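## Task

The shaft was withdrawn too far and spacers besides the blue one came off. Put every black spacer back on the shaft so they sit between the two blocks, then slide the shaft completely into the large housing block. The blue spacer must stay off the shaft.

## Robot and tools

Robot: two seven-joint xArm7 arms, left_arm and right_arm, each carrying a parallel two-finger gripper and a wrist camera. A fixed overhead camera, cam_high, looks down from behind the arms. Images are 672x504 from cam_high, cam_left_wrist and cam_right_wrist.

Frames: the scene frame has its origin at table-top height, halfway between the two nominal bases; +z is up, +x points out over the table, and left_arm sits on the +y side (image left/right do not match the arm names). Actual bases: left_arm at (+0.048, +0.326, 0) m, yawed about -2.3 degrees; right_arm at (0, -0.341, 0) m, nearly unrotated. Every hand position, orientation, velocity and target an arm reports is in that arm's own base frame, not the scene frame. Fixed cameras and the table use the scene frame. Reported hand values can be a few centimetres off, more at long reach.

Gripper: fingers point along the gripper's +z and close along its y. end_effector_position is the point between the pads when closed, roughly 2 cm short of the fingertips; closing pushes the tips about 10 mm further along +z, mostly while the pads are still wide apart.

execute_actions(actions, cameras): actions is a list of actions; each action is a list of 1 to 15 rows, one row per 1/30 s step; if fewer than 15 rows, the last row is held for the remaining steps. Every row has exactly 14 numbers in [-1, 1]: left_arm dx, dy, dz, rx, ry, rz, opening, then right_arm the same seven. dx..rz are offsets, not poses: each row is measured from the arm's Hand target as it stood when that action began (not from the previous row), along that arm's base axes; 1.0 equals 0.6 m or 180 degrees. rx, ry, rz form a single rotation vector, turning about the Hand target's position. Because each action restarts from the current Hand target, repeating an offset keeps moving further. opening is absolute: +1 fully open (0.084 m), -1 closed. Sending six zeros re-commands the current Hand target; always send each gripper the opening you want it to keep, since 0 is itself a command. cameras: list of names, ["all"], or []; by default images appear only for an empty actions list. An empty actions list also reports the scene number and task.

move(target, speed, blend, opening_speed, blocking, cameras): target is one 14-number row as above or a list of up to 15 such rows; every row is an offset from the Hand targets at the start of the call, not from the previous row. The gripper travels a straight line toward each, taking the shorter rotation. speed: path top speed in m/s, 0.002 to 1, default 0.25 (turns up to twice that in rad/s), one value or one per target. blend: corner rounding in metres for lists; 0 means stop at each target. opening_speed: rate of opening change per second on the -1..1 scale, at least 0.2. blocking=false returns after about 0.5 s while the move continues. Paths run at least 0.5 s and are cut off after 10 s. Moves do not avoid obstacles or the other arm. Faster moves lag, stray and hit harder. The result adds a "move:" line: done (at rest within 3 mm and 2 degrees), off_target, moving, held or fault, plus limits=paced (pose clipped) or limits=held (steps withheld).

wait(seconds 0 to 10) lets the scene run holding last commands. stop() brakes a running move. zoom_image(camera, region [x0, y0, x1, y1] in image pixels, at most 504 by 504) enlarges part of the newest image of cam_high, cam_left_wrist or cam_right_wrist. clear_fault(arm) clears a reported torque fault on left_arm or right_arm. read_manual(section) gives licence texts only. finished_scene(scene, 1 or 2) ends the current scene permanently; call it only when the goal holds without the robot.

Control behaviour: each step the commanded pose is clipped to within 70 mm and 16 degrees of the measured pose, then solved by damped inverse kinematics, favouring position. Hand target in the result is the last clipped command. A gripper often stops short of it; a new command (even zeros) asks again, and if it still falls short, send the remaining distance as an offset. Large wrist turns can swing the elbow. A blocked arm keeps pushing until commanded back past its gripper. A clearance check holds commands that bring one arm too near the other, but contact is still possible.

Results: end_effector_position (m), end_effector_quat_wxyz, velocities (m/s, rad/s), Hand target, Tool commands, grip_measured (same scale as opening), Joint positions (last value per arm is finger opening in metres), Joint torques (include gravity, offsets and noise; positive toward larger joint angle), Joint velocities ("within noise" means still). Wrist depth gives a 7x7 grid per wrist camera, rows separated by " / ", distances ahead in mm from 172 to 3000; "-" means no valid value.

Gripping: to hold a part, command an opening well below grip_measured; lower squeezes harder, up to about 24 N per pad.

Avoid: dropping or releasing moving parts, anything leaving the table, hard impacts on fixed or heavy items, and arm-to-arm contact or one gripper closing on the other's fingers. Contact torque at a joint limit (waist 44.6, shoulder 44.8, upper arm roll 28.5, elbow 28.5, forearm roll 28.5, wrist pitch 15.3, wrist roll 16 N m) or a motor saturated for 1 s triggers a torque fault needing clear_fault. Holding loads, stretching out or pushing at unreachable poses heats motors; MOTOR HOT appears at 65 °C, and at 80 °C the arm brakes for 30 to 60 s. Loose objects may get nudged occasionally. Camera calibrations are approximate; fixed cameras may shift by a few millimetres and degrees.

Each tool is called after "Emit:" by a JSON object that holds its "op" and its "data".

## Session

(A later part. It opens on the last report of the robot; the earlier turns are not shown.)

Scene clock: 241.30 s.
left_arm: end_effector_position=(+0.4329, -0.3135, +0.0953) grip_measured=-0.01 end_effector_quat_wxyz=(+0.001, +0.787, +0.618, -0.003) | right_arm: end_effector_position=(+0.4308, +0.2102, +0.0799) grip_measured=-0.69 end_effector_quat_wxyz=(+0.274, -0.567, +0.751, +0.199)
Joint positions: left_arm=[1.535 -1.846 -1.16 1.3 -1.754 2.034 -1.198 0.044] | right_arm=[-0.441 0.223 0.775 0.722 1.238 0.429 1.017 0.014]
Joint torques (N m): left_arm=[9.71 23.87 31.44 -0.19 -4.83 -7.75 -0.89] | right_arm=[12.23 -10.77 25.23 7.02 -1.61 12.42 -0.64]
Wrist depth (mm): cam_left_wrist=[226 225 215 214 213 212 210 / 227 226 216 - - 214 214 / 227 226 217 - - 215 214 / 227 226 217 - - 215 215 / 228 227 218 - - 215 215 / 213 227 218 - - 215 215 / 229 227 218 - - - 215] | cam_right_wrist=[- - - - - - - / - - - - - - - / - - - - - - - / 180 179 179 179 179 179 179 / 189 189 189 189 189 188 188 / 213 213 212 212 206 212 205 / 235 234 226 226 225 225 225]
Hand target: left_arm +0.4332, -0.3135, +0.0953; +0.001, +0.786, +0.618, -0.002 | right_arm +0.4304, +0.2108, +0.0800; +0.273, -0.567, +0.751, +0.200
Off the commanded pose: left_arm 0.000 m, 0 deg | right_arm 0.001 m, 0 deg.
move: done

Emit:
{"op": "move", "data": {"target": [-0.0020,0.0005,0,0,0,0,-0.25,0.0014,0.005,0,0,0,0,-1], "speed": 0.01, "cameras": ["cam_left_wrist","cam_right_wrist"]}}

Scene clock: 242.27 s.
left_arm: end_effector_position=(+0.4322, -0.3131, +0.0954) grip_measured=-0.01 end_effector_quat_wxyz=(+0.001, +0.786, +0.618, -0.002) | right_arm: end_effector_position=(+0.4315, +0.2132, +0.0799) grip_measured=-0.69 end_effector_quat_wxyz=(+0.273, -0.567, +0.751, +0.199)
Joint positions: left_arm=[1.532 -1.848 -1.16 1.295 -1.753 2.033 -1.197 0.044] | right_arm=[-0.433 0.229 0.775 0.727 1.237 0.424 1.022 0.014]
Joint torques (N m): left_arm=[-7.01 20.87 21.73 -9.82 2.32 -0.05 0.98] | right_arm=[31.18 -3.22 27.63 16.74 -0.44 10.86 1.54]
Wrist depth (mm): cam_left_wrist=[226 225 214 213 212 212 210 / 227 226 217 - - 215 215 / 227 226 217 - - 215 215 / 227 226 218 - - 215 215 / 228 226 218 - - 216 215 / 213 227 218 - - 216 215 / 228 227 218 - - - 216] | cam_right_wrist=[- - - - - - - / - - - - - - - / - - - - - - - / 180 179 179 179 179 179 179 / 189 189 189 189 188 188 188 / 213 212 212 212 206 211 205 / 234 234 225 225 226 225 225]
Hand target: left_arm +0.4320, -0.3132, +0.0953; +0.001, +0.786, +0.618, -0.002 | right_arm +0.4312, +0.2138, +0.0800; +0.273, -0.567, +0.751, +0.200
Off the commanded pose: left_arm 0.000 m, 0 deg | right_arm 0.001 m, 0 deg.
move: done
camera_calibration:
cam_left_wrist: T_world_to_cam=[[0.973883, -0.225827, -0.0235257, -0.454757], [-0.226085, -0.974066, -0.00894447, -0.132965], [-0.0208957, 0.0140297, -0.999683, 0.24525], [0, 0, 0, 1]] pos_world=[0.417944, -0.235654, 0.233285]
cam_right_wrist: T_world_to_cam=[[-0.966161, 0.257802, -0.00836842, 0.389386], [0.193242, 0.744938, 0.638533, -0.226436], [0.170849, 0.615309, -0.769549, -0.0105447], [0, 0, 0, 1]] pos_world=[0.421769, 0.0747845, 0.139731]
Images, in order (width x height): cam_left_wrist 672x504, cam_right_wrist 672x504.

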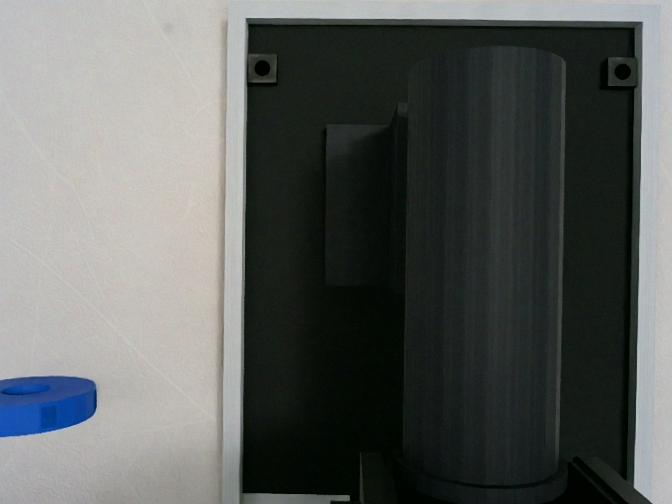

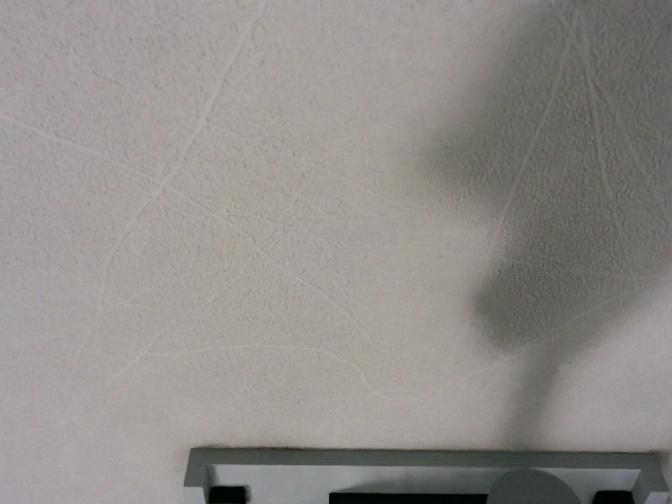

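Emit:
{"op": "move", "data": {"target": [[0,0,0,0,0,0,-0.25,0,0,0,0,0,0,0.1],[0,0,0,0,0,0,-0.25,-0.0198,-0.0665,0.1008,0,0,0,0.1]], "speed": 0.08, "cameras": ["cam_right_wrist"]}}

Scene clock: 244.53 s.
left_arm: end_effector_position=(+0.4320, -0.3132, +0.0953) grip_measured=-0.01 end_effector_quat_wxyz=(+0.001, +0.786, +0.618, -0.002) | right_arm: end_effector_position=(+0.4193, +0.1739, +0.1405) grip_measured=+0.09 end_effector_quat_wxyz=(+0.273, -0.567, +0.751, +0.200)
Joint positions: left_arm=[1.532 -1.847 -1.16 1.295 -1.753 2.034 -1.197 0.044] | right_arm=[-0.53 -0.069 0.718 0.663 1.154 0.715 1.129 0.048]
Joint torques (N m): left_arm=[-4.53 25.79 25.29 -6.39 -0.48 -1.25 1.01] | right_arm=[-6.79 -13.48 -3.31 10.67 -2 1.29 1.43]
Wrist depth (mm): cam_left_wrist=[226 225 215 214 213 212 210 / 227 225 217 - - - 214 / 227 226 217 - - 215 214 / 227 226 217 - - 215 215 / 227 227 218 - - 216 215 / 211 227 218 - - 216 216 / 228 227 218 - - - 216] | cam_right_wrist=[201 201 201 201 201 201 201 / 219 219 219 218 214 218 219 / 234 234 234 234 234 234 234 / 251 252 252 252 252 252 252 / 273 273 273 273 272 272 273 / 306 306 297 297 289 297 307 / 338 337 325 - 273 326 337]
Hand target: left_arm +0.4320, -0.3132, +0.0953; +0.001, +0.786, +0.618, -0.002 | right_arm +0.4193, +0.1739, +0.1405; +0.273, -0.567, +0.751, +0.200
Off the commanded pose: left_arm 0.000 m, 0 deg | right_arm 0.000 m, 0 deg.
move: done
camera_calibration:
cam_right_wrist: T_world_to_cam=[[-0.966478, 0.256624, -0.00803716, 0.388561], [0.192471, 0.744877, 0.638837, -0.233139], [0.169928, 0.615875, -0.7693, 0.062617], [0, 0, 0, 1]] pos_world=[0.409768, 0.0353814, 0.200232]
Images, in order (width x height): cam_right_wrist 672x504.

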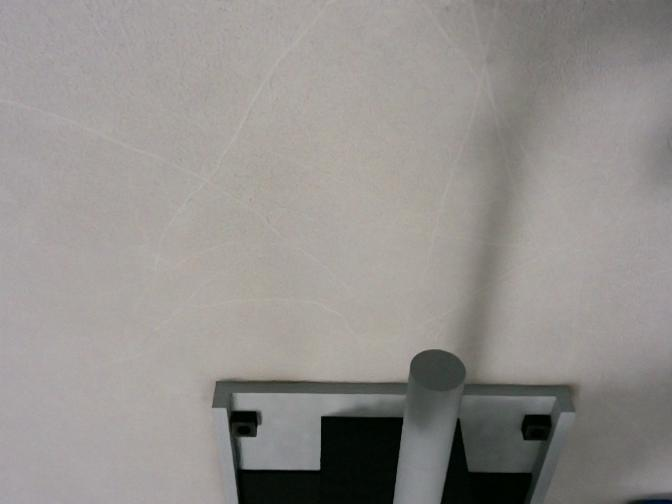

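Emit:
{"op": "move", "data": {"target": [[0,0,0,0,0,0,-0.12,0,0,0,0,0,0,0.1],[0.0012,0.0048,0,0,0,0,-0.12,0.0132,0.0432,-0.1008,0,0,0,0.1],[0.0012,0.0048,0,0,0,0,-0.12,0.0132,0.0432,-0.1008,0,0,0,-1]], "speed": 0.05, "opening_speed": 1.2}}

Emit:
{"op": "move", "data": {"target": [0,0,0,0,0,0,-0.12,0.0013,0.0048,0,0,0,0,-1], "speed": 0.02}}

Scene clock: 248.37 s.
left_arm: end_effector_position=(+0.4327, -0.3103, +0.0953) grip_measured=-0.01 end_effector_quat_wxyz=(+0.001, +0.786, +0.618, -0.002) | right_arm: end_effector_position=(+0.4276, +0.1998, +0.0802) grip_measured=-0.68 end_effector_quat_wxyz=(+0.274, -0.567, +0.751, +0.200)
Joint positions: left_arm=[1.534 -1.848 -1.16 1.291 -1.752 2.034 -1.19 0.044] | right_arm=[-0.463 0.201 0.767 0.704 1.241 0.458 0.997 0.014]
Joint torques (N m): left_arm=[6.27 17.88 21.89 -9.89 2.41 -0.06 0.88] | right_arm=[2.71 -5.97 10.43 -9.99 -0.32 9.72 -0.77]
Wrist depth (mm): cam_left_wrist=[226 226 217 216 216 215 214 / 227 225 217 - - - 214 / 227 226 217 - - 215 215 / 227 226 217 - - 215 215 / 227 227 217 - - 216 215 / 224 227 218 - - 216 215 / 228 227 219 - - - 216] | cam_right_wrist=[- - - - - - - / - - - - - - - / - - - - - - - / 177 176 176 176 176 176 180 / 191 191 191 191 190 190 190 / 215 215 214 214 208 214 207 / 237 237 232 232 233 233 233]
Hand target: left_arm +0.4327, -0.3103, +0.0953; +0.001, +0.786, +0.618, -0.002 | right_arm +0.4273, +0.1998, +0.0800; +0.273, -0.567, +0.751, +0.200
Off the commanded pose: left_arm 0.000 m, 0 deg | right_arm 0.000 m, 0 deg.
move: done

Scene clock: 249.07 s.
left_arm: end_effector_position=(+0.4327, -0.3103, +0.0953) grip_measured=-0.01 end_effector_quat_wxyz=(+0.001, +0.786, +0.618, -0.002) | right_arm: end_effector_position=(+0.4282, +0.2021, +0.0799) grip_measured=-0.69 end_effector_quat_wxyz=(+0.273, -0.567, +0.751, +0.200)
Joint positions: left_arm=[1.534 -1.848 -1.16 1.291 -1.752 2.034 -1.19 0.044] | right_arm=[-0.457 0.207 0.768 0.708 1.24 0.451 1.002 0.014]
Joint torques (N m): left_arm=[6.34 18.17 22.05 -9.86 2.31 -0.03 1.01] | right_arm=[30.61 0.98 26.38 10.42 -1.48 10.61 1.78]
Wrist depth (mm): cam_left_wrist=[227 225 217 216 215 215 214 / 226 226 217 - - - 214 / 227 226 217 - - 215 215 / 227 226 217 - - 215 215 / 227 226 218 - - 215 215 / 224 227 218 - - 216 216 / 228 227 218 - - - 216] | cam_right_wrist=[- - - - - - - / - - - - - - - / - - - - - - - / 180 180 180 179 180 179 179 / 190 190 190 189 189 189 189 / 213 213 213 212 206 212 206 / 235 235 232 232 232 231 231]
Hand target: left_arm +0.4327, -0.3103, +0.0953; +0.001, +0.786, +0.618, -0.002 | right_arm +0.4280, +0.2027, +0.0800; +0.273, -0.567, +0.751, +0.200
Off the commanded pose: left_arm 0.000 m, 0 deg | right_arm 0.001 m, 0 deg.
move: done

Emit:
{"op": "move", "data": {"target": [0,0,0.1,0,0,0,-0.25,-0.0013,-0.0048,0,0,0,0,-0.7], "speed": 0.04, "cameras": ["cam_left_wrist"]}}

Emit:
{"op": "zoom_image", "data": {"camera": "cam_left_wrist", "region": [340, 364, 560, 504]}}

Scene clock: 251.33 s.
left_arm: end_effector_position=(+0.4327, -0.3103, +0.1553) grip_measured=-0.01 end_effector_quat_wxyz=(+0.001, +0.786, +0.618, -0.002) | right_arm: end_effector_position=(+0.4277, +0.1999, +0.0803) grip_measured=-0.69 end_effector_quat_wxyz=(+0.274, -0.567, +0.751, +0.200)
Joint positions: left_arm=[1.588 -1.751 -1.063 1.359 -1.662 2.104 -1.175 0.043] | right_arm=[-0.463 0.201 0.767 0.704 1.24 0.459 0.998 0.014]
Joint torques (N m): left_arm=[6.29 26.71 30.58 -1.47 2.17 -0.1 1.13] | right_arm=[-0.6 -15.05 6.93 -11.65 -1.19 10.29 -1.12]
Wrist depth (mm): cam_left_wrist=[286 285 285 283 283 281 280 / 287 285 285 276 275 274 281 / 287 286 285 276 187 274 280 / 287 286 285 276 188 274 281 / 287 286 286 277 187 275 281 / 288 287 286 277 188 276 282 / 288 287 286 - 220 276 283] | cam_right_wrist=[- - - - - - - / - - - - - - - / - - - - - - - / 177 177 176 176 176 176 180 / 192 191 191 191 191 190 190 / 215 215 215 214 208 214 207 / 237 237 232 232 232 233 233]
Hand target: left_arm +0.4327, -0.3103, +0.1553; +0.001, +0.786, +0.618, -0.002 | right_arm +0.4273, +0.1998, +0.0800; +0.273, -0.567, +0.751, +0.200
Off the commanded pose: left_arm 0.000 m, 0 deg | right_arm 0.001 m, 0 deg.
move: done
camera_calibration:
cam_left_wrist: T_world_to_cam=[[0.973858, -0.225846, -0.0243566, -0.453036], [-0.226108, -0.974065, -0.00854618, -0.129574], [-0.0217948, 0.01383, -0.999667, 0.305326], [0, 0, 0, 1]] pos_world=[0.41855, -0.232753, 0.293082]
Images, in order (width x height): cam_left_wrist 672x504.

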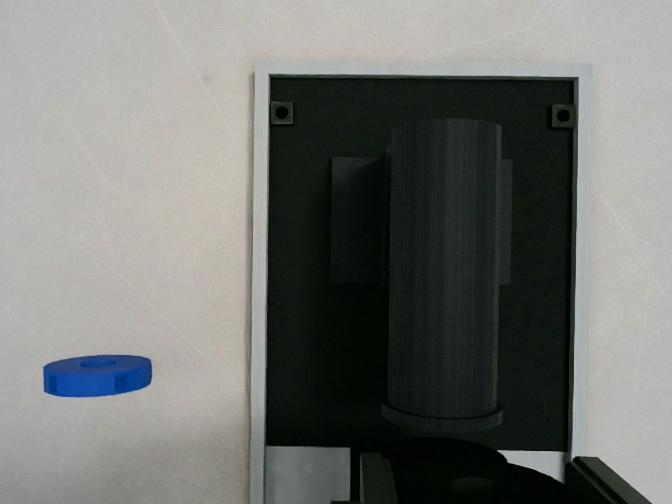

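Scaled by 2.291 from the camera's 672x504 image, which has a finer 960x720 frame.

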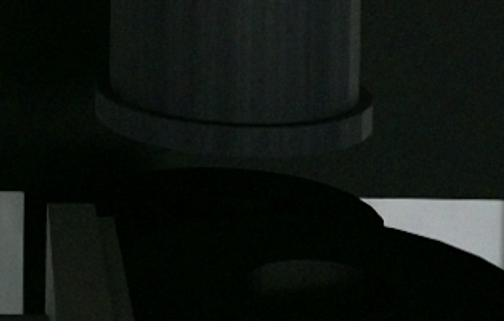

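Emit:
{"op": "move", "data": {"target": [[0,0,0.19,0,0,0,-0.25,0,0,0,0,0,0,-0.7],[0.0327,-0.127,0.19,0,0,0,-0.25,0,0,0,0,0,0,-0.7]], "speed": 0.12, "cameras": ["cam_left_wrist"]}}

Emit:
{"op": "zoom_image", "data": {"camera": "cam_left_wrist", "region": [240, 170, 440, 320]}}

Scene clock: 254.03 s.
left_arm: end_effector_position=(+0.4523, -0.3865, +0.2693) grip_measured=-0.01 end_effector_quat_wxyz=(+0.001, +0.786, +0.618, -0.002) | right_arm: end_effector_position=(+0.4277, +0.1999, +0.0803) grip_measured=-0.69 end_effector_quat_wxyz=(+0.274, -0.567, +0.751, +0.200)
Joint positions: left_arm=[1.775 -1.45 -0.976 1.889 -1.648 2.174 -1.433 0.043] | right_arm=[-0.463 0.201 0.767 0.704 1.24 0.459 0.998 0.014]
Joint torques (N m): left_arm=[5.88 32.26 17.58 -1.63 -1.87 -3.06 -0.75] | right_arm=[6.03 -15.45 6.3 -11.64 -3.28 9.47 -1.23]
Wrist depth (mm): cam_left_wrist=[399 398 398 388 387 394 391 / 400 399 397 304 387 393 392 / 402 400 398 303 387 395 392 / 401 400 398 389 388 395 393 / 402 399 400 311 390 395 394 / 403 401 400 398 397 396 393 / 403 401 401 - 398 396 395] | cam_right_wrist=[- - - - - - - / - - - - - - - / - - - - - - - / 177 177 176 176 176 176 175 / 191 191 191 191 191 190 190 / 215 215 215 215 208 214 207 / 237 237 231 232 232 233 233]
Hand target: left_arm +0.4523, -0.3865, +0.2693; +0.001, +0.786, +0.618, -0.002 | right_arm +0.4273, +0.1998, +0.0800; +0.273, -0.567, +0.751, +0.200
Off the commanded pose: left_arm 0.000 m, 0 deg | right_arm 0.001 m, 0 deg.
move: done
camera_calibration:
cam_left_wrist: T_world_to_cam=[[0.97388, -0.225753, -0.0243584, -0.486631], [-0.226015, -0.974086, -0.00854793, -0.198415], [-0.0217974, 0.01383, -0.999667, 0.420872], [0, 0, 0, 1]] pos_world=[0.438249, -0.308953, 0.407182]
Images, in order (width x height): cam_left_wrist 672x504.

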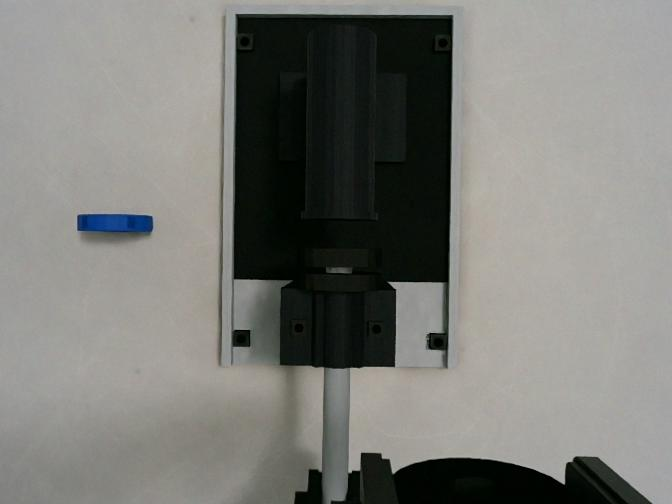

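Scaled by 2.520 from the camera's 672x504 image, which has a finer 960x720 frame.

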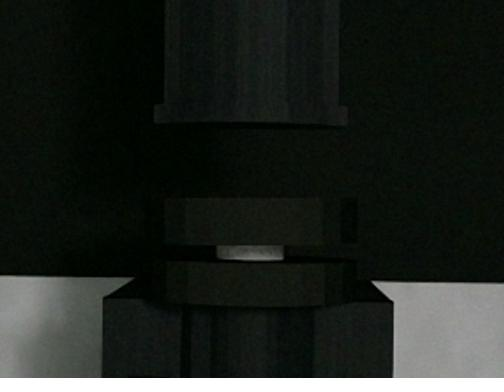

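Emit:
{"op": "move", "data": {"target": [[0,0,0,0,0,0,-0.25,0,0,0,0,0,0,-1],[0,0,0,0,0,0,-0.25,0.0018,0.0064,0,0,0,0,-1]], "speed": 0.02, "cameras": ["cam_left_wrist"]}}

Emit:
{"op": "zoom_image", "data": {"camera": "cam_left_wrist", "region": [240, 170, 440, 320]}}

Scene clock: 255.47 s.
left_arm: end_effector_position=(+0.4523, -0.3865, +0.2693) grip_measured=-0.01 end_effector_quat_wxyz=(+0.001, +0.786, +0.618, -0.002) | right_arm: end_effector_position=(+0.4285, +0.2031, +0.0799) grip_measured=-0.69 end_effector_quat_wxyz=(+0.273, -0.567, +0.751, +0.200)
Joint positions: left_arm=[1.775 -1.45 -0.976 1.889 -1.648 2.174 -1.433 0.043] | right_arm=[-0.455 0.209 0.768 0.71 1.24 0.449 1.004 0.014]
Joint torques (N m): left_arm=[5.77 32.5 17.39 -1.5 0.06 -2.28 -0.81] | right_arm=[30.77 -0.23 26.53 12.43 -0.8 10.66 1.65]
Wrist depth (mm): cam_left_wrist=[400 398 397 387 387 393 393 / 400 400 397 304 388 394 392 / 401 399 398 303 388 395 393 / 401 400 399 388 388 394 392 / 402 400 399 310 391 395 393 / 401 402 400 397 397 396 395 / 404 401 400 - 397 396 395] | cam_right_wrist=[- - - - - - - / - - - - - - - / - - - - - - - / 180 179 179 179 179 179 179 / 190 189 189 189 189 189 189 / 213 213 212 212 206 212 206 / 235 234 231 231 231 231 231]
Hand target: left_arm +0.4523, -0.3865, +0.2693; +0.001, +0.786, +0.618, -0.002 | right_arm +0.4283, +0.2036, +0.0800; +0.273, -0.567, +0.751, +0.200
Off the commanded pose: left_arm 0.000 m, 0 deg | right_arm 0.001 m, 0 deg.
move: done
camera_calibration:
cam_left_wrist: T_world_to_cam=[[0.973858, -0.225848, -0.0243566, -0.486674], [-0.22611, -0.974064, -0.00854615, -0.198465], [-0.0217947, 0.01383, -0.999667, 0.420872], [0, 0, 0, 1]] pos_world=[0.43825, -0.309053, 0.407182]
Images, in order (width x height): cam_left_wrist 672x504.

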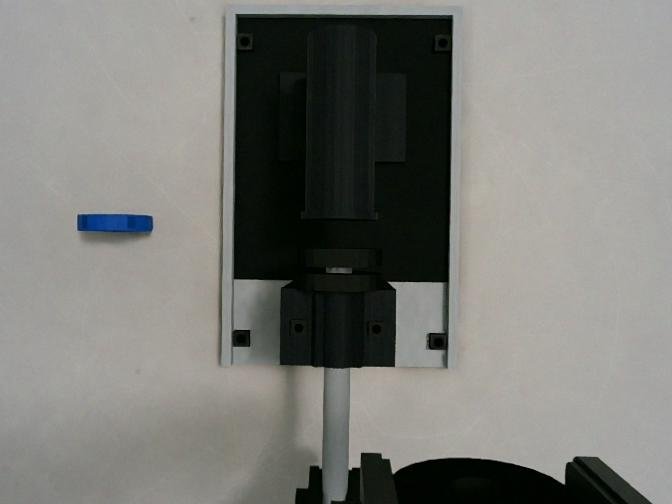

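Scaled by 2.520 from the camera's 672x504 image, which has a finer 960x720 frame.

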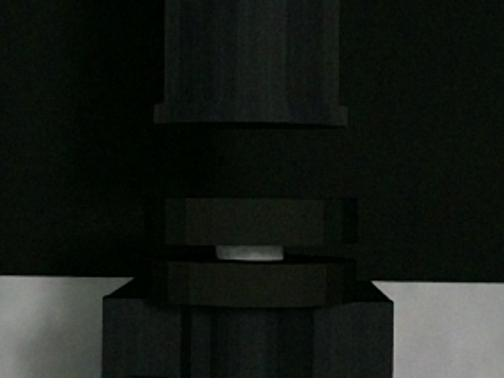

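Emit:
{"op": "move", "data": {"target": [[0,0,0,0,0,0,-0.25,-0.001,-0.004,0.002,0,0,0,-1],[0,0,0,0,0,0,-0.25,0.0015,0.005,0.002,0,0,0,-1]], "speed": 0.02}}

Emit:
{"op": "move", "data": {"target": [[0,0,0,0,0,0,-0.25,-0.001,-0.004,-0.004,0,0,0,-1],[0,0,0,0,0,0,-0.25,0.001,0.004,-0.004,0,0,0,-1]], "speed": 0.02, "cameras": ["cam_left_wrist"]}}

Emit:
{"op": "zoom_image", "data": {"camera": "cam_left_wrist", "region": [240, 170, 440, 320]}}

Scene clock: 258.37 s.
left_arm: end_effector_position=(+0.4523, -0.3865, +0.2693) grip_measured=-0.01 end_effector_quat_wxyz=(+0.001, +0.786, +0.618, -0.002) | right_arm: end_effector_position=(+0.4295, +0.2061, +0.0811) grip_measured=-0.69 end_effector_quat_wxyz=(+0.273, -0.567, +0.751, +0.199)
Joint positions: left_arm=[1.775 -1.45 -0.976 1.889 -1.648 2.174 -1.433 0.043] | right_arm=[-0.448 0.21 0.77 0.714 1.237 0.445 1.013 0.014]
Joint torques (N m): left_arm=[4.57 32.31 17.01 -1.52 0.84 -0.51 -0.82] | right_arm=[29.43 -3.61 26.7 16.83 -0.83 10.78 1.52]
Wrist depth (mm): cam_left_wrist=[400 399 398 388 386 392 392 / 401 399 399 304 387 393 392 / 401 401 397 303 388 394 393 / 402 400 399 389 387 393 394 / 402 400 399 312 391 396 394 / 403 402 400 399 396 395 394 / 403 402 401 - 397 395 395] | cam_right_wrist=[- - - - - - - / - - - - - - - / - - - - - - - / 176 176 176 176 176 180 180 / 191 190 190 190 190 190 190 / 214 214 214 214 207 213 207 / 236 235 228 228 228 228 228]
Hand target: left_arm +0.4523, -0.3865, +0.2693; +0.001, +0.786, +0.618, -0.002 | right_arm +0.4292, +0.2066, +0.0812; +0.273, -0.567, +0.751, +0.200
Off the commanded pose: left_arm 0.000 m, 0 deg | right_arm 0.001 m, 0 deg.
move: done

Scene clock: 259.47 s.
left_arm: end_effector_position=(+0.4523, -0.3865, +0.2693) grip_measured=-0.01 end_effector_quat_wxyz=(+0.001, +0.786, +0.618, -0.002) | right_arm: end_effector_position=(+0.4300, +0.2084, +0.0786) grip_measured=-0.69 end_effector_quat_wxyz=(+0.273, -0.567, +0.751, +0.200)
Joint positions: left_arm=[1.775 -1.45 -0.976 1.889 -1.648 2.174 -1.433 0.043] | right_arm=[-0.441 0.224 0.77 0.719 1.242 0.433 1.009 0.014]
Joint torques (N m): left_arm=[3.28 31.68 17.63 -1.51 0.81 -0.39 -0.75] | right_arm=[31.78 -0.08 27.11 12.6 -1.4 10.67 1.72]
Wrist depth (mm): cam_left_wrist=[400 398 397 388 386 394 393 / 400 400 397 304 386 394 392 / 400 400 398 303 386 394 392 / 401 401 399 389 389 395 393 / 402 400 398 312 389 395 394 / 403 401 400 397 396 396 394 / 403 401 401 - 397 397 394] | cam_right_wrist=[- - - - - - - / - - - - - - - / - - - - - - - / 178 178 178 173 177 178 177 / 188 188 188 188 187 187 187 / 210 211 211 210 210 210 204 / 232 232 225 225 225 226 225]
Hand target: left_arm +0.4523, -0.3865, +0.2693; +0.001, +0.786, +0.618, -0.002 | right_arm +0.4298, +0.2090, +0.0788; +0.273, -0.567, +0.751, +0.200
Off the commanded pose: left_arm 0.000 m, 0 deg | right_arm 0.001 m, 0 deg.
move: done
camera_calibration:
cam_left_wrist: T_world_to_cam=[[0.973858, -0.225848, -0.0243566, -0.486652], [-0.22611, -0.974064, -0.00854615, -0.198367], [-0.0217947, 0.01383, -0.999667, 0.420871], [0, 0, 0, 1]] pos_world=[0.43825, -0.308953, 0.407182]
Images, in order (width x height): cam_left_wrist 672x504.

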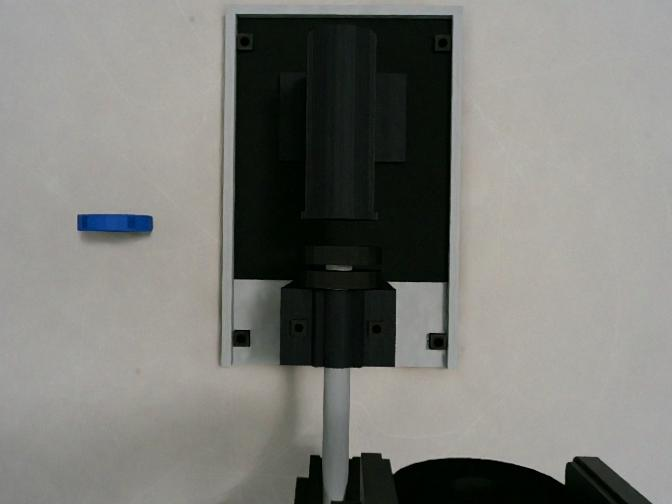

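Scaled by 2.520 from the camera's 672x504 image, which has a finer 960x720 frame.

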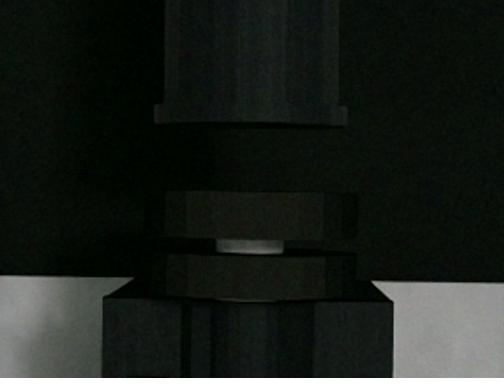

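Emit:
{"op": "move", "data": {"target": [[0,0,0,0,0,0,-0.25,0,0,0.002,0,0,0,0.1],[0,0,0,0,0,0,-0.25,-0.0252,-0.0848,0.0053,0,0,0,0.1],[0,0,0,0,0,0,-0.25,-0.0252,-0.0848,0.0053,-0.2137,0.0611,0,-1]], "speed": 0.12, "cameras": ["cam_right_wrist","cam_left_wrist"]}}

Scene clock: 265.23 s.
left_arm: end_effector_position=(+0.4523, -0.3865, +0.2693) grip_measured=-0.01 end_effector_quat_wxyz=(+0.001, +0.786, +0.618, -0.002) | right_arm: end_effector_position=(+0.4147, +0.1582, +0.0820) grip_measured=-1.00 end_effector_quat_wxyz=(+0.000, -0.604, +0.797, -0.006)
Joint positions: left_arm=[1.775 -1.45 -0.976 1.889 -1.648 2.174 -1.433 0.043] | right_arm=[-0.209 0.16 0.578 0.818 -0.156 0.686 2.328 0]
Joint torques (N m): left_arm=[-1.58 31.4 18.87 -1.86 0.45 -0.47 -0.65] | right_arm=[6.44 -7.83 -0.61 16.62 -2.21 0.26 1.47]
Wrist depth (mm): cam_left_wrist=[400 398 398 388 388 393 392 / 401 398 398 303 387 395 393 / 400 400 400 303 388 393 393 / 402 400 400 389 388 393 393 / 401 401 399 312 391 395 393 / 403 400 400 398 397 394 395 / 403 402 399 - 397 397 395] | cam_right_wrist=[213 213 213 214 214 214 214 / 212 212 213 213 213 214 214 / 211 212 212 212 213 213 214 / 211 211 212 212 213 212 213 / 210 210 211 211 212 212 212 / 210 210 211 211 211 212 212 / 209 210 210 210 210 211 211]
Hand target: left_arm +0.4523, -0.3865, +0.2693; +0.001, +0.786, +0.618, -0.002 | right_arm +0.4147, +0.1582, +0.0820; +0.000, -0.604, +0.797, -0.006
Off the commanded pose: left_arm 0.000 m, 0 deg | right_arm 0.000 m, 0 deg.
move: done
camera_calibration:
cam_left_wrist: T_world_to_cam=[[0.973858, -0.225848, -0.0243566, -0.486652], [-0.22611, -0.974064, -0.00854615, -0.198367], [-0.0217947, 0.01383, -0.999667, 0.420871], [0, 0, 0, 1]] pos_world=[0.43825, -0.308953, 0.407182]
cam_right_wrist: T_world_to_cam=[[-0.966688, 0.25589, 0.00593385, 0.386702], [0.255862, 0.9667, -0.0051673, -0.191758], [-0.00705851, -0.00347692, -0.999969, 0.218324], [0, 0, 0, 1]] pos_world=[0.424424, 0.0871787, 0.215031]
Images, in order (width x height): cam_left_wrist 672x504, cam_right_wrist 672x504.

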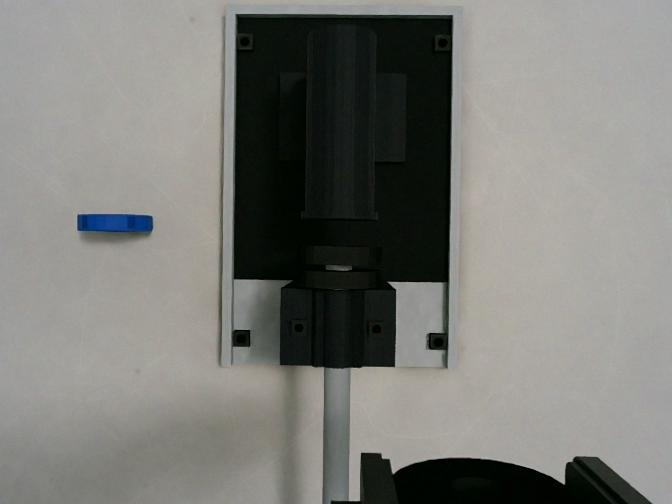

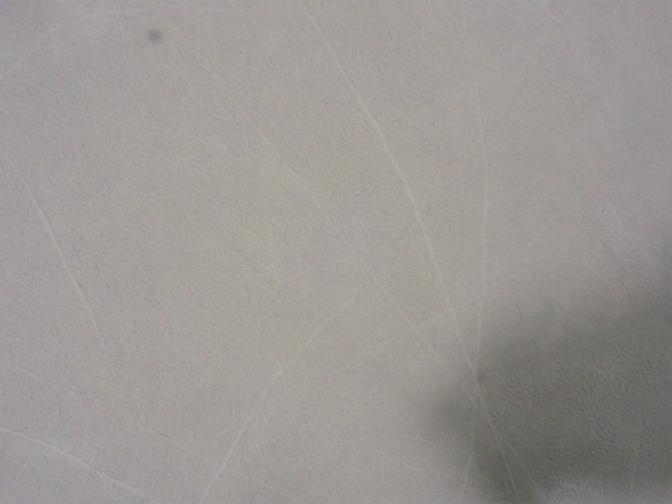

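Emit:
{"op": "move", "data": {"target": [[-0.0328,0.1253,0,0,0,0,-0.25,0.0018,0.0064,0,0,0,0,-1],[-0.0330,0.1253,-0.194,0,0,0,-0.25,0.0018,0.0064,0,0,0,0,-1]], "speed": [0.12,0.08], "cameras": ["cam_right_wrist"]}}

Emit:
{"op": "move", "data": {"target": [0,0,-0.095,0,0,0,-0.25,0,0,0,0,0,0,-1], "speed": 0.03}}

Scene clock: 268.40 s.
left_arm: end_effector_position=(+0.4325, -0.3113, +0.1530) grip_measured=-0.01 end_effector_quat_wxyz=(+0.001, +0.786, +0.618, -0.002) | right_arm: end_effector_position=(+0.4158, +0.1620, +0.0820) grip_measured=-1.00 end_effector_quat_wxyz=(+0.000, -0.604, +0.797, -0.006)
Joint positions: left_arm=[1.586 -1.757 -1.064 1.357 -1.669 2.104 -1.178 0.043] | right_arm=[-0.202 0.169 0.579 0.827 -0.163 0.689 2.34 0]
Joint torques (N m): left_arm=[-6.51 18.91 21.24 -8.62 -2.1 -3.32 -0.51] | right_arm=[6.86 -7.77 3.95 16.72 -2.17 -0.08 1.47]
Wrist depth (mm): cam_left_wrist=[284 284 282 282 280 279 278 / 285 283 282 274 272 272 279 / 285 284 283 275 185 272 279 / 285 285 284 275 185 273 280 / 285 285 283 275 186 273 280 / 286 285 285 276 185 273 280 / 287 285 285 - 206 274 280] | cam_right_wrist=[213 213 213 214 214 214 215 / 212 212 213 213 213 214 214 / 211 212 212 213 213 213 213 / 211 211 211 212 212 213 213 / 210 210 211 212 212 212 212 / 209 210 210 211 211 211 212 / 209 210 210 210 211 211 211]
Hand target: left_arm +0.4325, -0.3113, +0.1529; +0.001, +0.786, +0.618, -0.002 | right_arm +0.4158, +0.1620, +0.0820; +0.000, -0.604, +0.797, -0.006
Off the commanded pose: left_arm 0.000 m, 0 deg | right_arm 0.000 m, 0 deg.
move: done
camera_calibration:
cam_right_wrist: T_world_to_cam=[[-0.966688, 0.25589, 0.00593385, 0.386767], [0.255862, 0.9667, -0.0051673, -0.19581], [-0.00705851, -0.00347692, -0.999969, 0.218345], [0, 0, 0, 1]] pos_world=[0.425524, 0.0910787, 0.215031]
Images, in order (width x height): cam_right_wrist 672x504.

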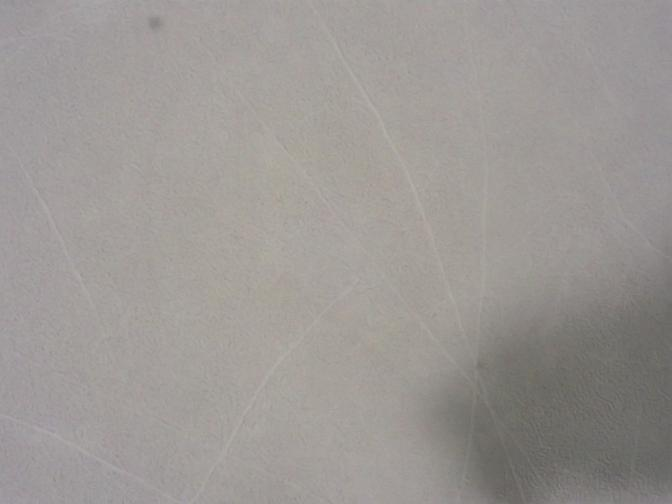

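Scene clock: 270.63 s.
left_arm: end_effector_position=(+0.4325, -0.3113, +0.0960) grip_measured=-0.01 end_effector_quat_wxyz=(+0.001, +0.786, +0.618, -0.002) | right_arm: end_effector_position=(+0.4158, +0.1620, +0.0820) grip_measured=-1.00 end_effector_quat_wxyz=(+0.000, -0.604, +0.797, -0.006)
Joint positions: left_arm=[1.535 -1.85 -1.157 1.293 -1.754 2.038 -1.193 0.044] | right_arm=[-0.202 0.169 0.579 0.827 -0.163 0.689 2.34 0]
Joint torques (N m): left_arm=[-5.61 11.82 8.49 -5.86 -2.55 -3.55 -0.79] | right_arm=[5.25 -7.8 2.67 16.02 -2.07 -0.1 1.45]
Wrist depth (mm): cam_left_wrist=[227 227 218 217 217 216 215 / 228 227 218 - - 216 216 / 228 227 218 - - 216 216 / 228 228 218 - - 216 217 / 229 228 219 - - 217 216 / 219 228 219 - - 217 217 / 229 229 220 - - - 217] | cam_right_wrist=[213 213 213 214 214 214 215 / 212 212 213 213 213 214 214 / 212 212 212 212 213 213 214 / 211 211 212 212 212 213 213 / 210 211 211 211 212 212 212 / 210 210 211 211 211 211 212 / 209 209 210 210 211 211 211]
Hand target: left_arm +0.4325, -0.3113, +0.0959; +0.001, +0.786, +0.618, -0.002 | right_arm +0.4158, +0.1620, +0.0820; +0.000, -0.604, +0.797, -0.006
Off the commanded pose: left_arm 0.000 m, 0 deg | right_arm 0.000 m, 0 deg.
move: done

Emit:
{"op": "move", "data": {"target": [0,0,-0.001,0,0,0,-0.25,0.0014,0.0048,0,0,0,0,-1], "speed": 0.02}}

Emit:
{"op": "move", "data": {"target": [-0.0016,-0.0065,0,0,0,0,-0.25,0,0,0,0,0,0,-1], "speed": 0.02}}

Emit:
{"op": "move", "data": {"target": [0,0,0,0,0,0,-0.25,0.0018,0.0064,0,0,0,0,-1], "speed": 0.02}}

Scene clock: 271.53 s.
left_arm: end_effector_position=(+0.4325, -0.3113, +0.0953) grip_measured=-0.01 end_effector_quat_wxyz=(+0.001, +0.786, +0.618, -0.002) | right_arm: end_effector_position=(+0.4166, +0.1648, +0.0820) grip_measured=-1.00 end_effector_quat_wxyz=(+0.000, -0.604, +0.797, -0.006)
Joint positions: left_arm=[1.534 -1.851 -1.158 1.292 -1.755 2.037 -1.193 0.044] | right_arm=[-0.197 0.175 0.58 0.834 -0.168 0.692 2.349 0]
Joint torques (N m): left_arm=[-8.25 12.79 10.35 -3.1 -4.41 -3.68 -0.86] | right_arm=[12.37 -7.65 10.48 20.37 -1.17 -3.14 1.33]
Wrist depth (mm): cam_left_wrist=[227 226 217 217 216 215 214 / 227 226 217 - - - 214 / 227 226 217 - - 215 215 / 228 227 218 - - 216 215 / 228 227 218 - - 216 216 / 220 228 218 - - 216 216 / 228 228 219 - - - 216] | cam_right_wrist=[212 213 213 213 214 214 215 / 212 212 213 213 213 214 214 / 211 212 212 213 213 213 214 / 211 211 211 212 212 212 213 / 210 210 211 211 212 212 212 / 210 210 210 210 211 212 211 / 209 209 209 210 210 211 211]
Hand target: left_arm +0.4325, -0.3113, +0.0953; +0.001, +0.786, +0.618, -0.002 | right_arm +0.4166, +0.1649, +0.0820; +0.000, -0.604, +0.797, -0.006
Off the commanded pose: left_arm 0.000 m, 0 deg | right_arm 0.000 m, 0 deg.
move: done

Scene clock: 272.23 s.
left_arm: end_effector_position=(+0.4316, -0.3152, +0.0953) grip_measured=-0.01 end_effector_quat_wxyz=(+0.001, +0.786, +0.618, -0.002) | right_arm: end_effector_position=(+0.4166, +0.1649, +0.0820) grip_measured=-1.00 end_effector_quat_wxyz=(+0.000, -0.604, +0.797, -0.006)
Joint positions: left_arm=[1.531 -1.85 -1.157 1.299 -1.757 2.036 -1.202 0.044] | right_arm=[-0.197 0.175 0.58 0.834 -0.168 0.692 2.349 0]
Joint torques (N m): left_arm=[-7.86 21.48 21.63 2.48 -4.02 -3.32 -0.76] | right_arm=[11.16 -8.03 8.9 19.65 -1.04 -3.63 1.61]
Wrist depth (mm): cam_left_wrist=[227 226 217 216 215 214 210 / 227 226 217 - - - 214 / 227 227 217 - - 215 215 / 227 226 217 - - 215 215 / 227 227 218 - - 216 215 / 206 227 218 - - 216 216 / 228 227 218 - - - 216] | cam_right_wrist=[212 213 213 213 214 214 214 / 212 212 213 213 213 214 214 / 211 211 212 212 212 213 213 / 211 211 212 212 212 212 213 / 210 211 211 211 211 212 212 / 209 210 211 210 211 212 211 / 209 209 209 210 211 211 211]
Hand target: left_arm +0.4316, -0.3152, +0.0953; +0.001, +0.786, +0.618, -0.002 | right_arm +0.4166, +0.1649, +0.0820; +0.000, -0.604, +0.797, -0.006
Off the commanded pose: left_arm 0.000 m, 0 deg | right_arm 0.000 m, 0 deg.
move: done

Scene clock: 272.97 s.
left_arm: end_effector_position=(+0.4316, -0.3152, +0.0953) grip_measured=-0.01 end_effector_quat_wxyz=(+0.001, +0.786, +0.618, -0.002) | right_arm: end_effector_position=(+0.4177, +0.1687, +0.0820) grip_measured=-1.00 end_effector_quat_wxyz=(+0.000, -0.604, +0.797, -0.006)
Joint positions: left_arm=[1.531 -1.85 -1.157 1.299 -1.757 2.036 -1.202 0.044] | right_arm=[-0.19 0.183 0.58 0.844 -0.174 0.695 2.361 0]
Joint torques (N m): left_arm=[-8.12 22.24 22.5 1.56 -3.71 -3.75 -0.75] | right_arm=[10.85 -8.22 8.87 19.71 -1.09 -2.48 1.4]
Wrist depth (mm): cam_left_wrist=[227 226 217 216 215 215 210 / 227 226 217 - - - 214 / 227 226 217 - - 215 215 / 227 226 217 - - 215 215 / 228 227 218 - - 216 216 / 207 227 218 - - 216 216 / 228 227 218 - - - 216] | cam_right_wrist=[213 213 213 213 214 214 215 / 212 212 213 213 213 214 214 / 211 212 212 212 213 213 214 / 211 211 211 212 212 213 213 / 210 211 211 211 212 212 212 / 209 210 210 211 211 211 212 / 209 209 210 210 211 211 211]
Hand target: left_arm +0.4316, -0.3152, +0.0953; +0.001, +0.786, +0.618, -0.002 | right_arm +0.4177, +0.1687, +0.0820; +0.000, -0.604, +0.797, -0.006
Off the commanded pose: left_arm 0.000 m, 0 deg | right_arm 0.000 m, 0 deg.
move: done

Emit:
{"op": "move", "data": {"target": [0,0,0,0,0,0,-0.25,0.0018,0.0064,0,0,0,0,-1], "speed": 0.02}}

Emit:
{"op": "move", "data": {"target": [0,0,0,0,0,0,-0.25,0.0009,0.0032,0,0,0,0,-1], "speed": 0.02}}

Emit:
{"op": "move", "data": {"target": [0,0,0,0,0,0,-0.25,0.0009,0.0032,0,0,0,0,-1], "speed": 0.02, "cameras": ["cam_left_wrist"]}}

Scene clock: 273.87 s.
left_arm: end_effector_position=(+0.4316, -0.3152, +0.0953) grip_measured=-0.01 end_effector_quat_wxyz=(+0.001, +0.786, +0.618, -0.002) | right_arm: end_effector_position=(+0.4188, +0.1725, +0.0820) grip_measured=-1.00 end_effector_quat_wxyz=(+0.000, -0.604, +0.797, -0.006)
Joint positions: left_arm=[1.531 -1.85 -1.157 1.299 -1.757 2.036 -1.202 0.044] | right_arm=[-0.183 0.191 0.581 0.853 -0.181 0.698 2.373 0]
Joint torques (N m): left_arm=[-7.61 22.28 22.33 0.48 -3.52 -3.52 -0.73] | right_arm=[11.09 -7.93 8.96 19.59 -1.3 -2.41 1.48]
Wrist depth (mm): cam_left_wrist=[226 226 217 216 215 215 210 / 227 226 217 - - - 214 / 227 227 218 - - 215 215 / 227 226 218 - - 215 215 / 228 227 218 - - 216 216 / 206 226 218 - - 216 216 / 228 228 218 - - - 216] | cam_right_wrist=[213 213 213 214 214 214 215 / 212 212 212 213 213 214 214 / 211 211 212 212 212 213 213 / 210 211 211 212 212 213 213 / 210 210 211 211 211 212 212 / 209 210 210 211 211 211 212 / 209 209 210 210 210 210 211]
Hand target: left_arm +0.4316, -0.3152, +0.0953; +0.001, +0.786, +0.618, -0.002 | right_arm +0.4188, +0.1726, +0.0820; +0.000, -0.604, +0.797, -0.006
Off the commanded pose: left_arm 0.000 m, 0 deg | right_arm 0.000 m, 0 deg.
move: done

Scene clock: 274.57 s.
left_arm: end_effector_position=(+0.4316, -0.3152, +0.0953) grip_measured=-0.01 end_effector_quat_wxyz=(+0.001, +0.786, +0.618, -0.002) | right_arm: end_effector_position=(+0.4193, +0.1745, +0.0820) grip_measured=-1.00 end_effector_quat_wxyz=(+0.000, -0.604, +0.797, -0.006)
Joint positions: left_arm=[1.531 -1.85 -1.157 1.299 -1.757 2.036 -1.202 0.044] | right_arm=[-0.18 0.196 0.581 0.858 -0.184 0.7 2.378 0]
Joint torques (N m): left_arm=[-6.85 21.73 21.9 0.08 -3.22 -3.51 -0.74] | right_arm=[11.01 -8.01 9.13 19.55 -1.31 -2.47 1.55]
Wrist depth (mm): cam_left_wrist=[227 226 217 216 215 215 211 / 226 226 217 - - - 214 / 227 226 217 - - 215 215 / 228 227 217 - - 216 216 / 228 227 218 - - 216 216 / 206 227 218 - - 216 216 / 229 227 218 - - - 216] | cam_right_wrist=[213 213 213 214 214 214 215 / 212 212 213 213 213 213 214 / 211 211 212 213 212 213 213 / 211 211 211 212 212 212 213 / 210 211 211 211 212 212 212 / 210 210 211 211 211 212 212 / 209 209 210 210 210 211 211]
Hand target: left_arm +0.4316, -0.3152, +0.0953; +0.001, +0.786, +0.618, -0.002 | right_arm +0.4193, +0.1745, +0.0820; +0.000, -0.604, +0.797, -0.006
Off the commanded pose: left_arm 0.000 m, 0 deg | right_arm 0.000 m, 0 deg.
move: done

Scene clock: 275.27 s.
left_arm: end_effector_position=(+0.4316, -0.3152, +0.0953) grip_measured=-0.01 end_effector_quat_wxyz=(+0.001, +0.786, +0.618, -0.002) | right_arm: end_effector_position=(+0.4198, +0.1763, +0.0819) grip_measured=-1.00 end_effector_quat_wxyz=(+0.000, -0.604, +0.797, -0.006)
Joint positions: left_arm=[1.531 -1.85 -1.157 1.299 -1.757 2.036 -1.202 0.044] | right_arm=[-0.176 0.2 0.581 0.863 -0.188 0.702 2.384 0]
Joint torques (N m): left_arm=[-6.6 21.45 21.69 -0.88 -2.98 -3.4 -0.69] | right_arm=[14.09 -7.93 11.48 22.01 -0.77 -4.37 1.41]
Wrist depth (mm): cam_left_wrist=[226 226 217 216 215 215 210 / 226 226 217 - - - 214 / 227 226 217 - - 215 215 / 227 227 218 - - 216 215 / 228 227 218 - - 216 215 / 206 227 218 - - 216 216 / 228 227 218 - - - 216] | cam_right_wrist=[212 213 213 213 214 214 215 / 212 212 213 213 213 214 214 / 211 211 212 212 212 213 213 / 210 211 211 212 212 212 213 / 210 210 211 211 211 212 212 / 209 210 210 211 211 211 211 / 209 209 209 210 210 211 211]
Hand target: left_arm +0.4316, -0.3152, +0.0953; +0.001, +0.786, +0.618, -0.002 | right_arm +0.4199, +0.1764, +0.0820; +0.000, -0.604, +0.797, -0.006
Off the commanded pose: left_arm 0.000 m, 0 deg | right_arm 0.000 m, 0 deg.
move: done
camera_calibration:
cam_left_wrist: T_world_to_cam=[[0.973858, -0.225848, -0.0243566, -0.454553], [-0.22611, -0.974064, -0.00854615, -0.135204], [-0.0217947, 0.01383, -0.999667, 0.245491], [0, 0, 0, 1]] pos_world=[0.41745, -0.237753, 0.233182]
Images, in order (width x height): cam_left_wrist 672x504.

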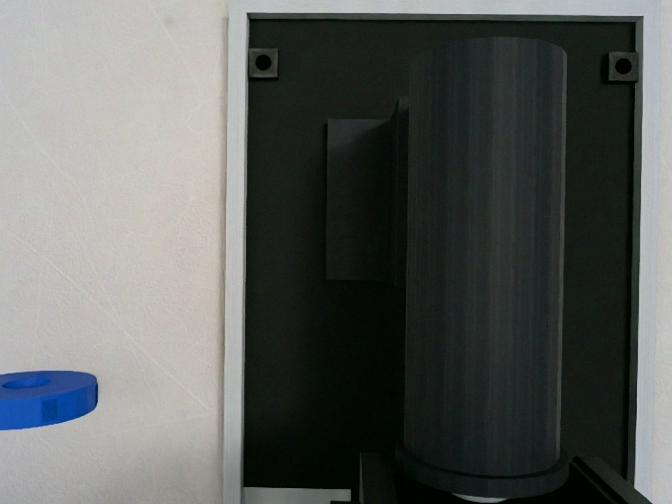

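Emit:
{"op": "zoom_image", "data": {"camera": "cam_left_wrist", "region": [390, 424, 590, 504]}}

Emit:
{"op": "move", "data": {"target": [0,0,0,0,0,0,-0.25,0.0009,0.0032,0,0,0,0,-1], "speed": 0.02, "cameras": ["cam_left_wrist"]}}

Emit:
{"op": "zoom_image", "data": {"camera": "cam_left_wrist", "region": [390, 424, 590, 504]}}

Scaled by 2.520 from the camera's 672x504 image, which has a finer 960x720 frame.

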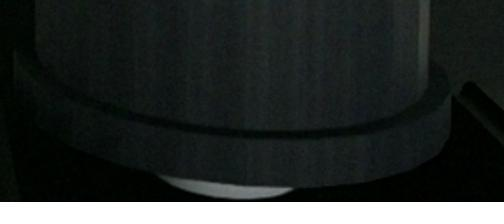

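Scene clock: 276.13 s.
left_arm: end_effector_position=(+0.4316, -0.3152, +0.0953) grip_measured=-0.01 end_effector_quat_wxyz=(+0.001, +0.786, +0.618, -0.002) | right_arm: end_effector_position=(+0.4205, +0.1786, +0.0821) grip_measured=-1.00 end_effector_quat_wxyz=(+0.000, -0.604, +0.797, -0.006)
Joint positions: left_arm=[1.531 -1.85 -1.157 1.299 -1.757 2.036 -1.202 0.044] | right_arm=[-0.172 0.204 0.582 0.868 -0.191 0.703 2.39 0]
Joint torques (N m): left_arm=[-7.1 20.61 19.31 -1.85 -2.88 -3.41 -0.88] | right_arm=[8.74 -8.23 4.33 20.07 -1.52 -2.97 1.55]
Wrist depth (mm): cam_left_wrist=[226 226 216 216 215 215 210 / 227 226 217 - - - 214 / 227 226 218 - - 215 215 / 228 226 218 - - 215 215 / 228 227 218 - - 216 216 / 213 227 218 - - 216 216 / 228 227 218 - - - 216] | cam_right_wrist=[213 213 213 214 214 214 215 / 212 212 213 213 214 213 214 / 211 212 212 212 212 213 213 / 210 211 211 212 212 212 213 / 210 211 211 212 212 212 212 / 210 210 210 211 211 211 212 / 209 209 210 210 210 211 211]
Hand target: left_arm +0.4316, -0.3152, +0.0953; +0.001, +0.786, +0.618, -0.002 | right_arm +0.4204, +0.1783, +0.0820; +0.000, -0.604, +0.797, -0.006
Off the commanded pose: left_arm 0.000 m, 0 deg | right_arm 0.000 m, 0 deg.
move: done
camera_calibration:
cam_left_wrist: T_world_to_cam=[[0.973858, -0.225848, -0.0243566, -0.454553], [-0.22611, -0.974064, -0.00854615, -0.135204], [-0.0217947, 0.01383, -0.999667, 0.245491], [0, 0, 0, 1]] pos_world=[0.41745, -0.237753, 0.233182]
Images, in order (width x height): cam_left_wrist 672x504.

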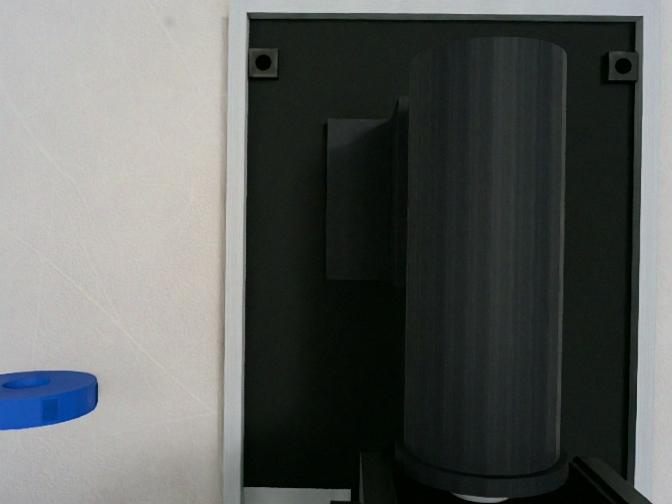

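Scaled by 2.520 from the camera's 672x504 image, which has a finer 960x720 frame.

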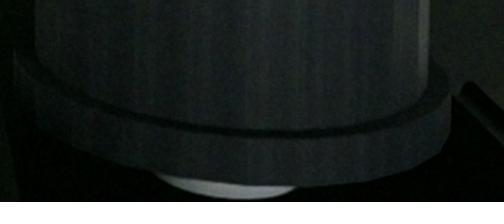

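Emit:
{"op": "move", "data": {"target": [0,0,0,0,0,0,-0.2,0.0014,0.0048,0,0,0,0,-1], "speed": 0.02}}

Emit:
{"op": "move", "data": {"target": [0,0,0,0,0,0,-0.2,0.0014,0.0048,0,0,0,0,-1], "speed": 0.02}}

Scene clock: 276.97 s.
left_arm: end_effector_position=(+0.4316, -0.3152, +0.0953) grip_measured=-0.01 end_effector_quat_wxyz=(+0.001, +0.786, +0.618, -0.002) | right_arm: end_effector_position=(+0.4213, +0.1812, +0.0820) grip_measured=-1.00 end_effector_quat_wxyz=(+0.000, -0.604, +0.797, -0.006)
Joint positions: left_arm=[1.531 -1.85 -1.157 1.299 -1.757 2.036 -1.202 0.044] | right_arm=[-0.167 0.21 0.582 0.875 -0.196 0.706 2.398 0]
Joint torques (N m): left_arm=[-6.43 17.92 14.92 -2.78 -2.65 -3.33 -0.68] | right_arm=[10.69 -8.41 9.3 20.81 -1.37 -2.69 1.43]
Wrist depth (mm): cam_left_wrist=[226 225 217 216 216 215 211 / 227 226 218 - - - 214 / 227 226 217 - - 215 215 / 227 226 218 - - 215 215 / 228 227 218 - - 216 215 / 213 227 218 - - 216 216 / 229 228 219 - - - 216] | cam_right_wrist=[213 213 213 214 214 214 215 / 212 212 213 213 213 214 214 / 211 211 212 212 213 213 213 / 211 211 211 212 212 212 213 / 210 211 211 211 211 212 212 / 209 209 210 210 211 211 212 / 209 209 210 210 210 211 211]
Hand target: left_arm +0.4316, -0.3152, +0.0953; +0.001, +0.786, +0.618, -0.002 | right_arm +0.4213, +0.1812, +0.0820; +0.000, -0.604, +0.797, -0.006
Off the commanded pose: left_arm 0.000 m, 0 deg | right_arm 0.000 m, 0 deg.
move: done

Scene clock: 277.67 s.
left_arm: end_effector_position=(+0.4316, -0.3152, +0.0953) grip_measured=-0.01 end_effector_quat_wxyz=(+0.001, +0.786, +0.618, -0.002) | right_arm: end_effector_position=(+0.4221, +0.1841, +0.0820) grip_measured=-1.00 end_effector_quat_wxyz=(+0.000, -0.604, +0.797, -0.006)
Joint positions: left_arm=[1.531 -1.85 -1.157 1.299 -1.757 2.036 -1.202 0.044] | right_arm=[-0.162 0.217 0.582 0.883 -0.2 0.708 2.407 0]
Joint torques (N m): left_arm=[-6.05 16.56 12.98 -3.28 -2.11 -3.35 -0.77] | right_arm=[10.81 -8.36 9.24 20.28 -1.24 -3.03 1.5]
Wrist depth (mm): cam_left_wrist=[226 226 217 216 215 215 210 / 227 226 217 - - - 214 / 227 226 218 - - 215 215 / 227 227 217 - - 215 215 / 227 227 217 - - 216 216 / 213 227 219 - - 216 216 / 228 228 218 - - - 216] | cam_right_wrist=[212 213 213 214 214 215 215 / 212 212 213 213 213 214 214 / 211 211 212 212 213 213 213 / 210 211 211 212 212 212 213 / 210 210 211 211 212 212 212 / 210 210 210 211 211 211 212 / 209 209 210 210 210 211 211]
Hand target: left_arm +0.4316, -0.3152, +0.0953; +0.001, +0.786, +0.618, -0.002 | right_arm +0.4221, +0.1841, +0.0820; +0.000, -0.604, +0.797, -0.006
Off the commanded pose: left_arm 0.000 m, 0 deg | right_arm 0.000 m, 0 deg.
move: done

Emit:
{"op": "move", "data": {"target": [[0,0,0,0,0,0,0.3,0,0,0,0,0,0,-1],[0,0,0.2,0,0,0,0.3,0.0041,0.0144,0,0,0,0,-1],[0.034,-0.119,0.29,0,0,0,0.3,0.0055,0.0192,0,0,0,0,-1]], "speed": [0.1,0.1,0.1], "opening_speed": 0.5, "cameras": ["cam_left_wrist","cam_right_wrist"]}}

Scene clock: 282.17 s.
left_arm: end_effector_position=(+0.4520, -0.3866, +0.2693) grip_measured=+0.29 end_effector_quat_wxyz=(+0.001, +0.786, +0.618, -0.002) | right_arm: end_effector_position=(+0.4254, +0.1956, +0.0820) grip_measured=-1.00 end_effector_quat_wxyz=(+0.000, -0.604, +0.797, -0.006)
Joint positions: left_arm=[1.775 -1.452 -0.972 1.887 -1.652 2.177 -1.434 0.056] | right_arm=[-0.139 0.243 0.582 0.914 -0.219 0.72 2.439 0]
Joint torques (N m): left_arm=[5.92 31.57 17.41 -1.48 -1.54 -0.02 -0.54] | right_arm=[7.14 -8.78 0.83 16.98 -2.03 -0.02 1.42]
Wrist depth (mm): cam_left_wrist=[400 399 397 387 387 394 392 / 400 400 399 303 388 394 393 / 401 399 398 303 389 395 394 / 401 400 398 312 389 395 392 / 402 400 399 311 391 395 393 / 403 401 400 398 397 396 393 / 403 401 399 399 397 396 395] | cam_right_wrist=[212 213 213 214 214 214 215 / 212 212 212 213 213 214 214 / 211 212 212 212 213 213 213 / 211 211 211 212 212 213 213 / 210 211 211 211 212 212 212 / 210 210 210 211 211 211 212 / 209 210 209 210 210 211 211]
Hand target: left_arm +0.4520, -0.3866, +0.2693; +0.001, +0.786, +0.618, -0.002 | right_arm +0.4254, +0.1956, +0.0820; +0.000, -0.604, +0.797, -0.006
Off the commanded pose: left_arm 0.000 m, 0 deg | right_arm 0.000 m, 0 deg.
move: done
camera_calibration:
cam_left_wrist: T_world_to_cam=[[0.973861, -0.225845, -0.0242592, -0.486347], [-0.226106, -0.974065, -0.00856878, -0.198646], [-0.0216949, 0.01383, -0.999669, 0.420822], [0, 0, 0, 1]] pos_world=[0.437849, -0.309153, 0.407182]
cam_right_wrist: T_world_to_cam=[[-0.966688, 0.25589, 0.00593385, 0.387449], [0.255862, 0.9667, -0.0051673, -0.230747], [-0.00705851, -0.00347692, -0.999969, 0.21853], [0, 0, 0, 1]] pos_world=[0.435124, 0.124679, 0.215031]
Images, in order (width x height): cam_left_wrist 672x504, cam_right_wrist 672x504.

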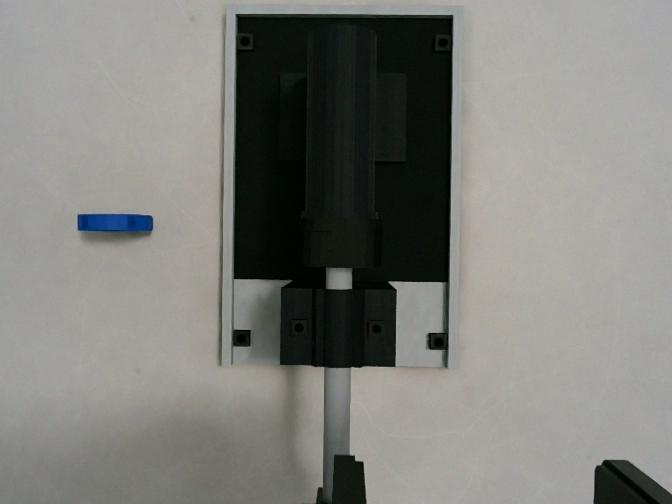

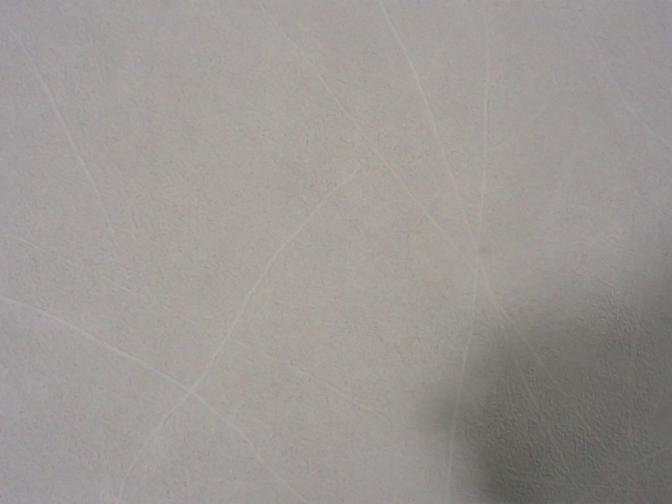

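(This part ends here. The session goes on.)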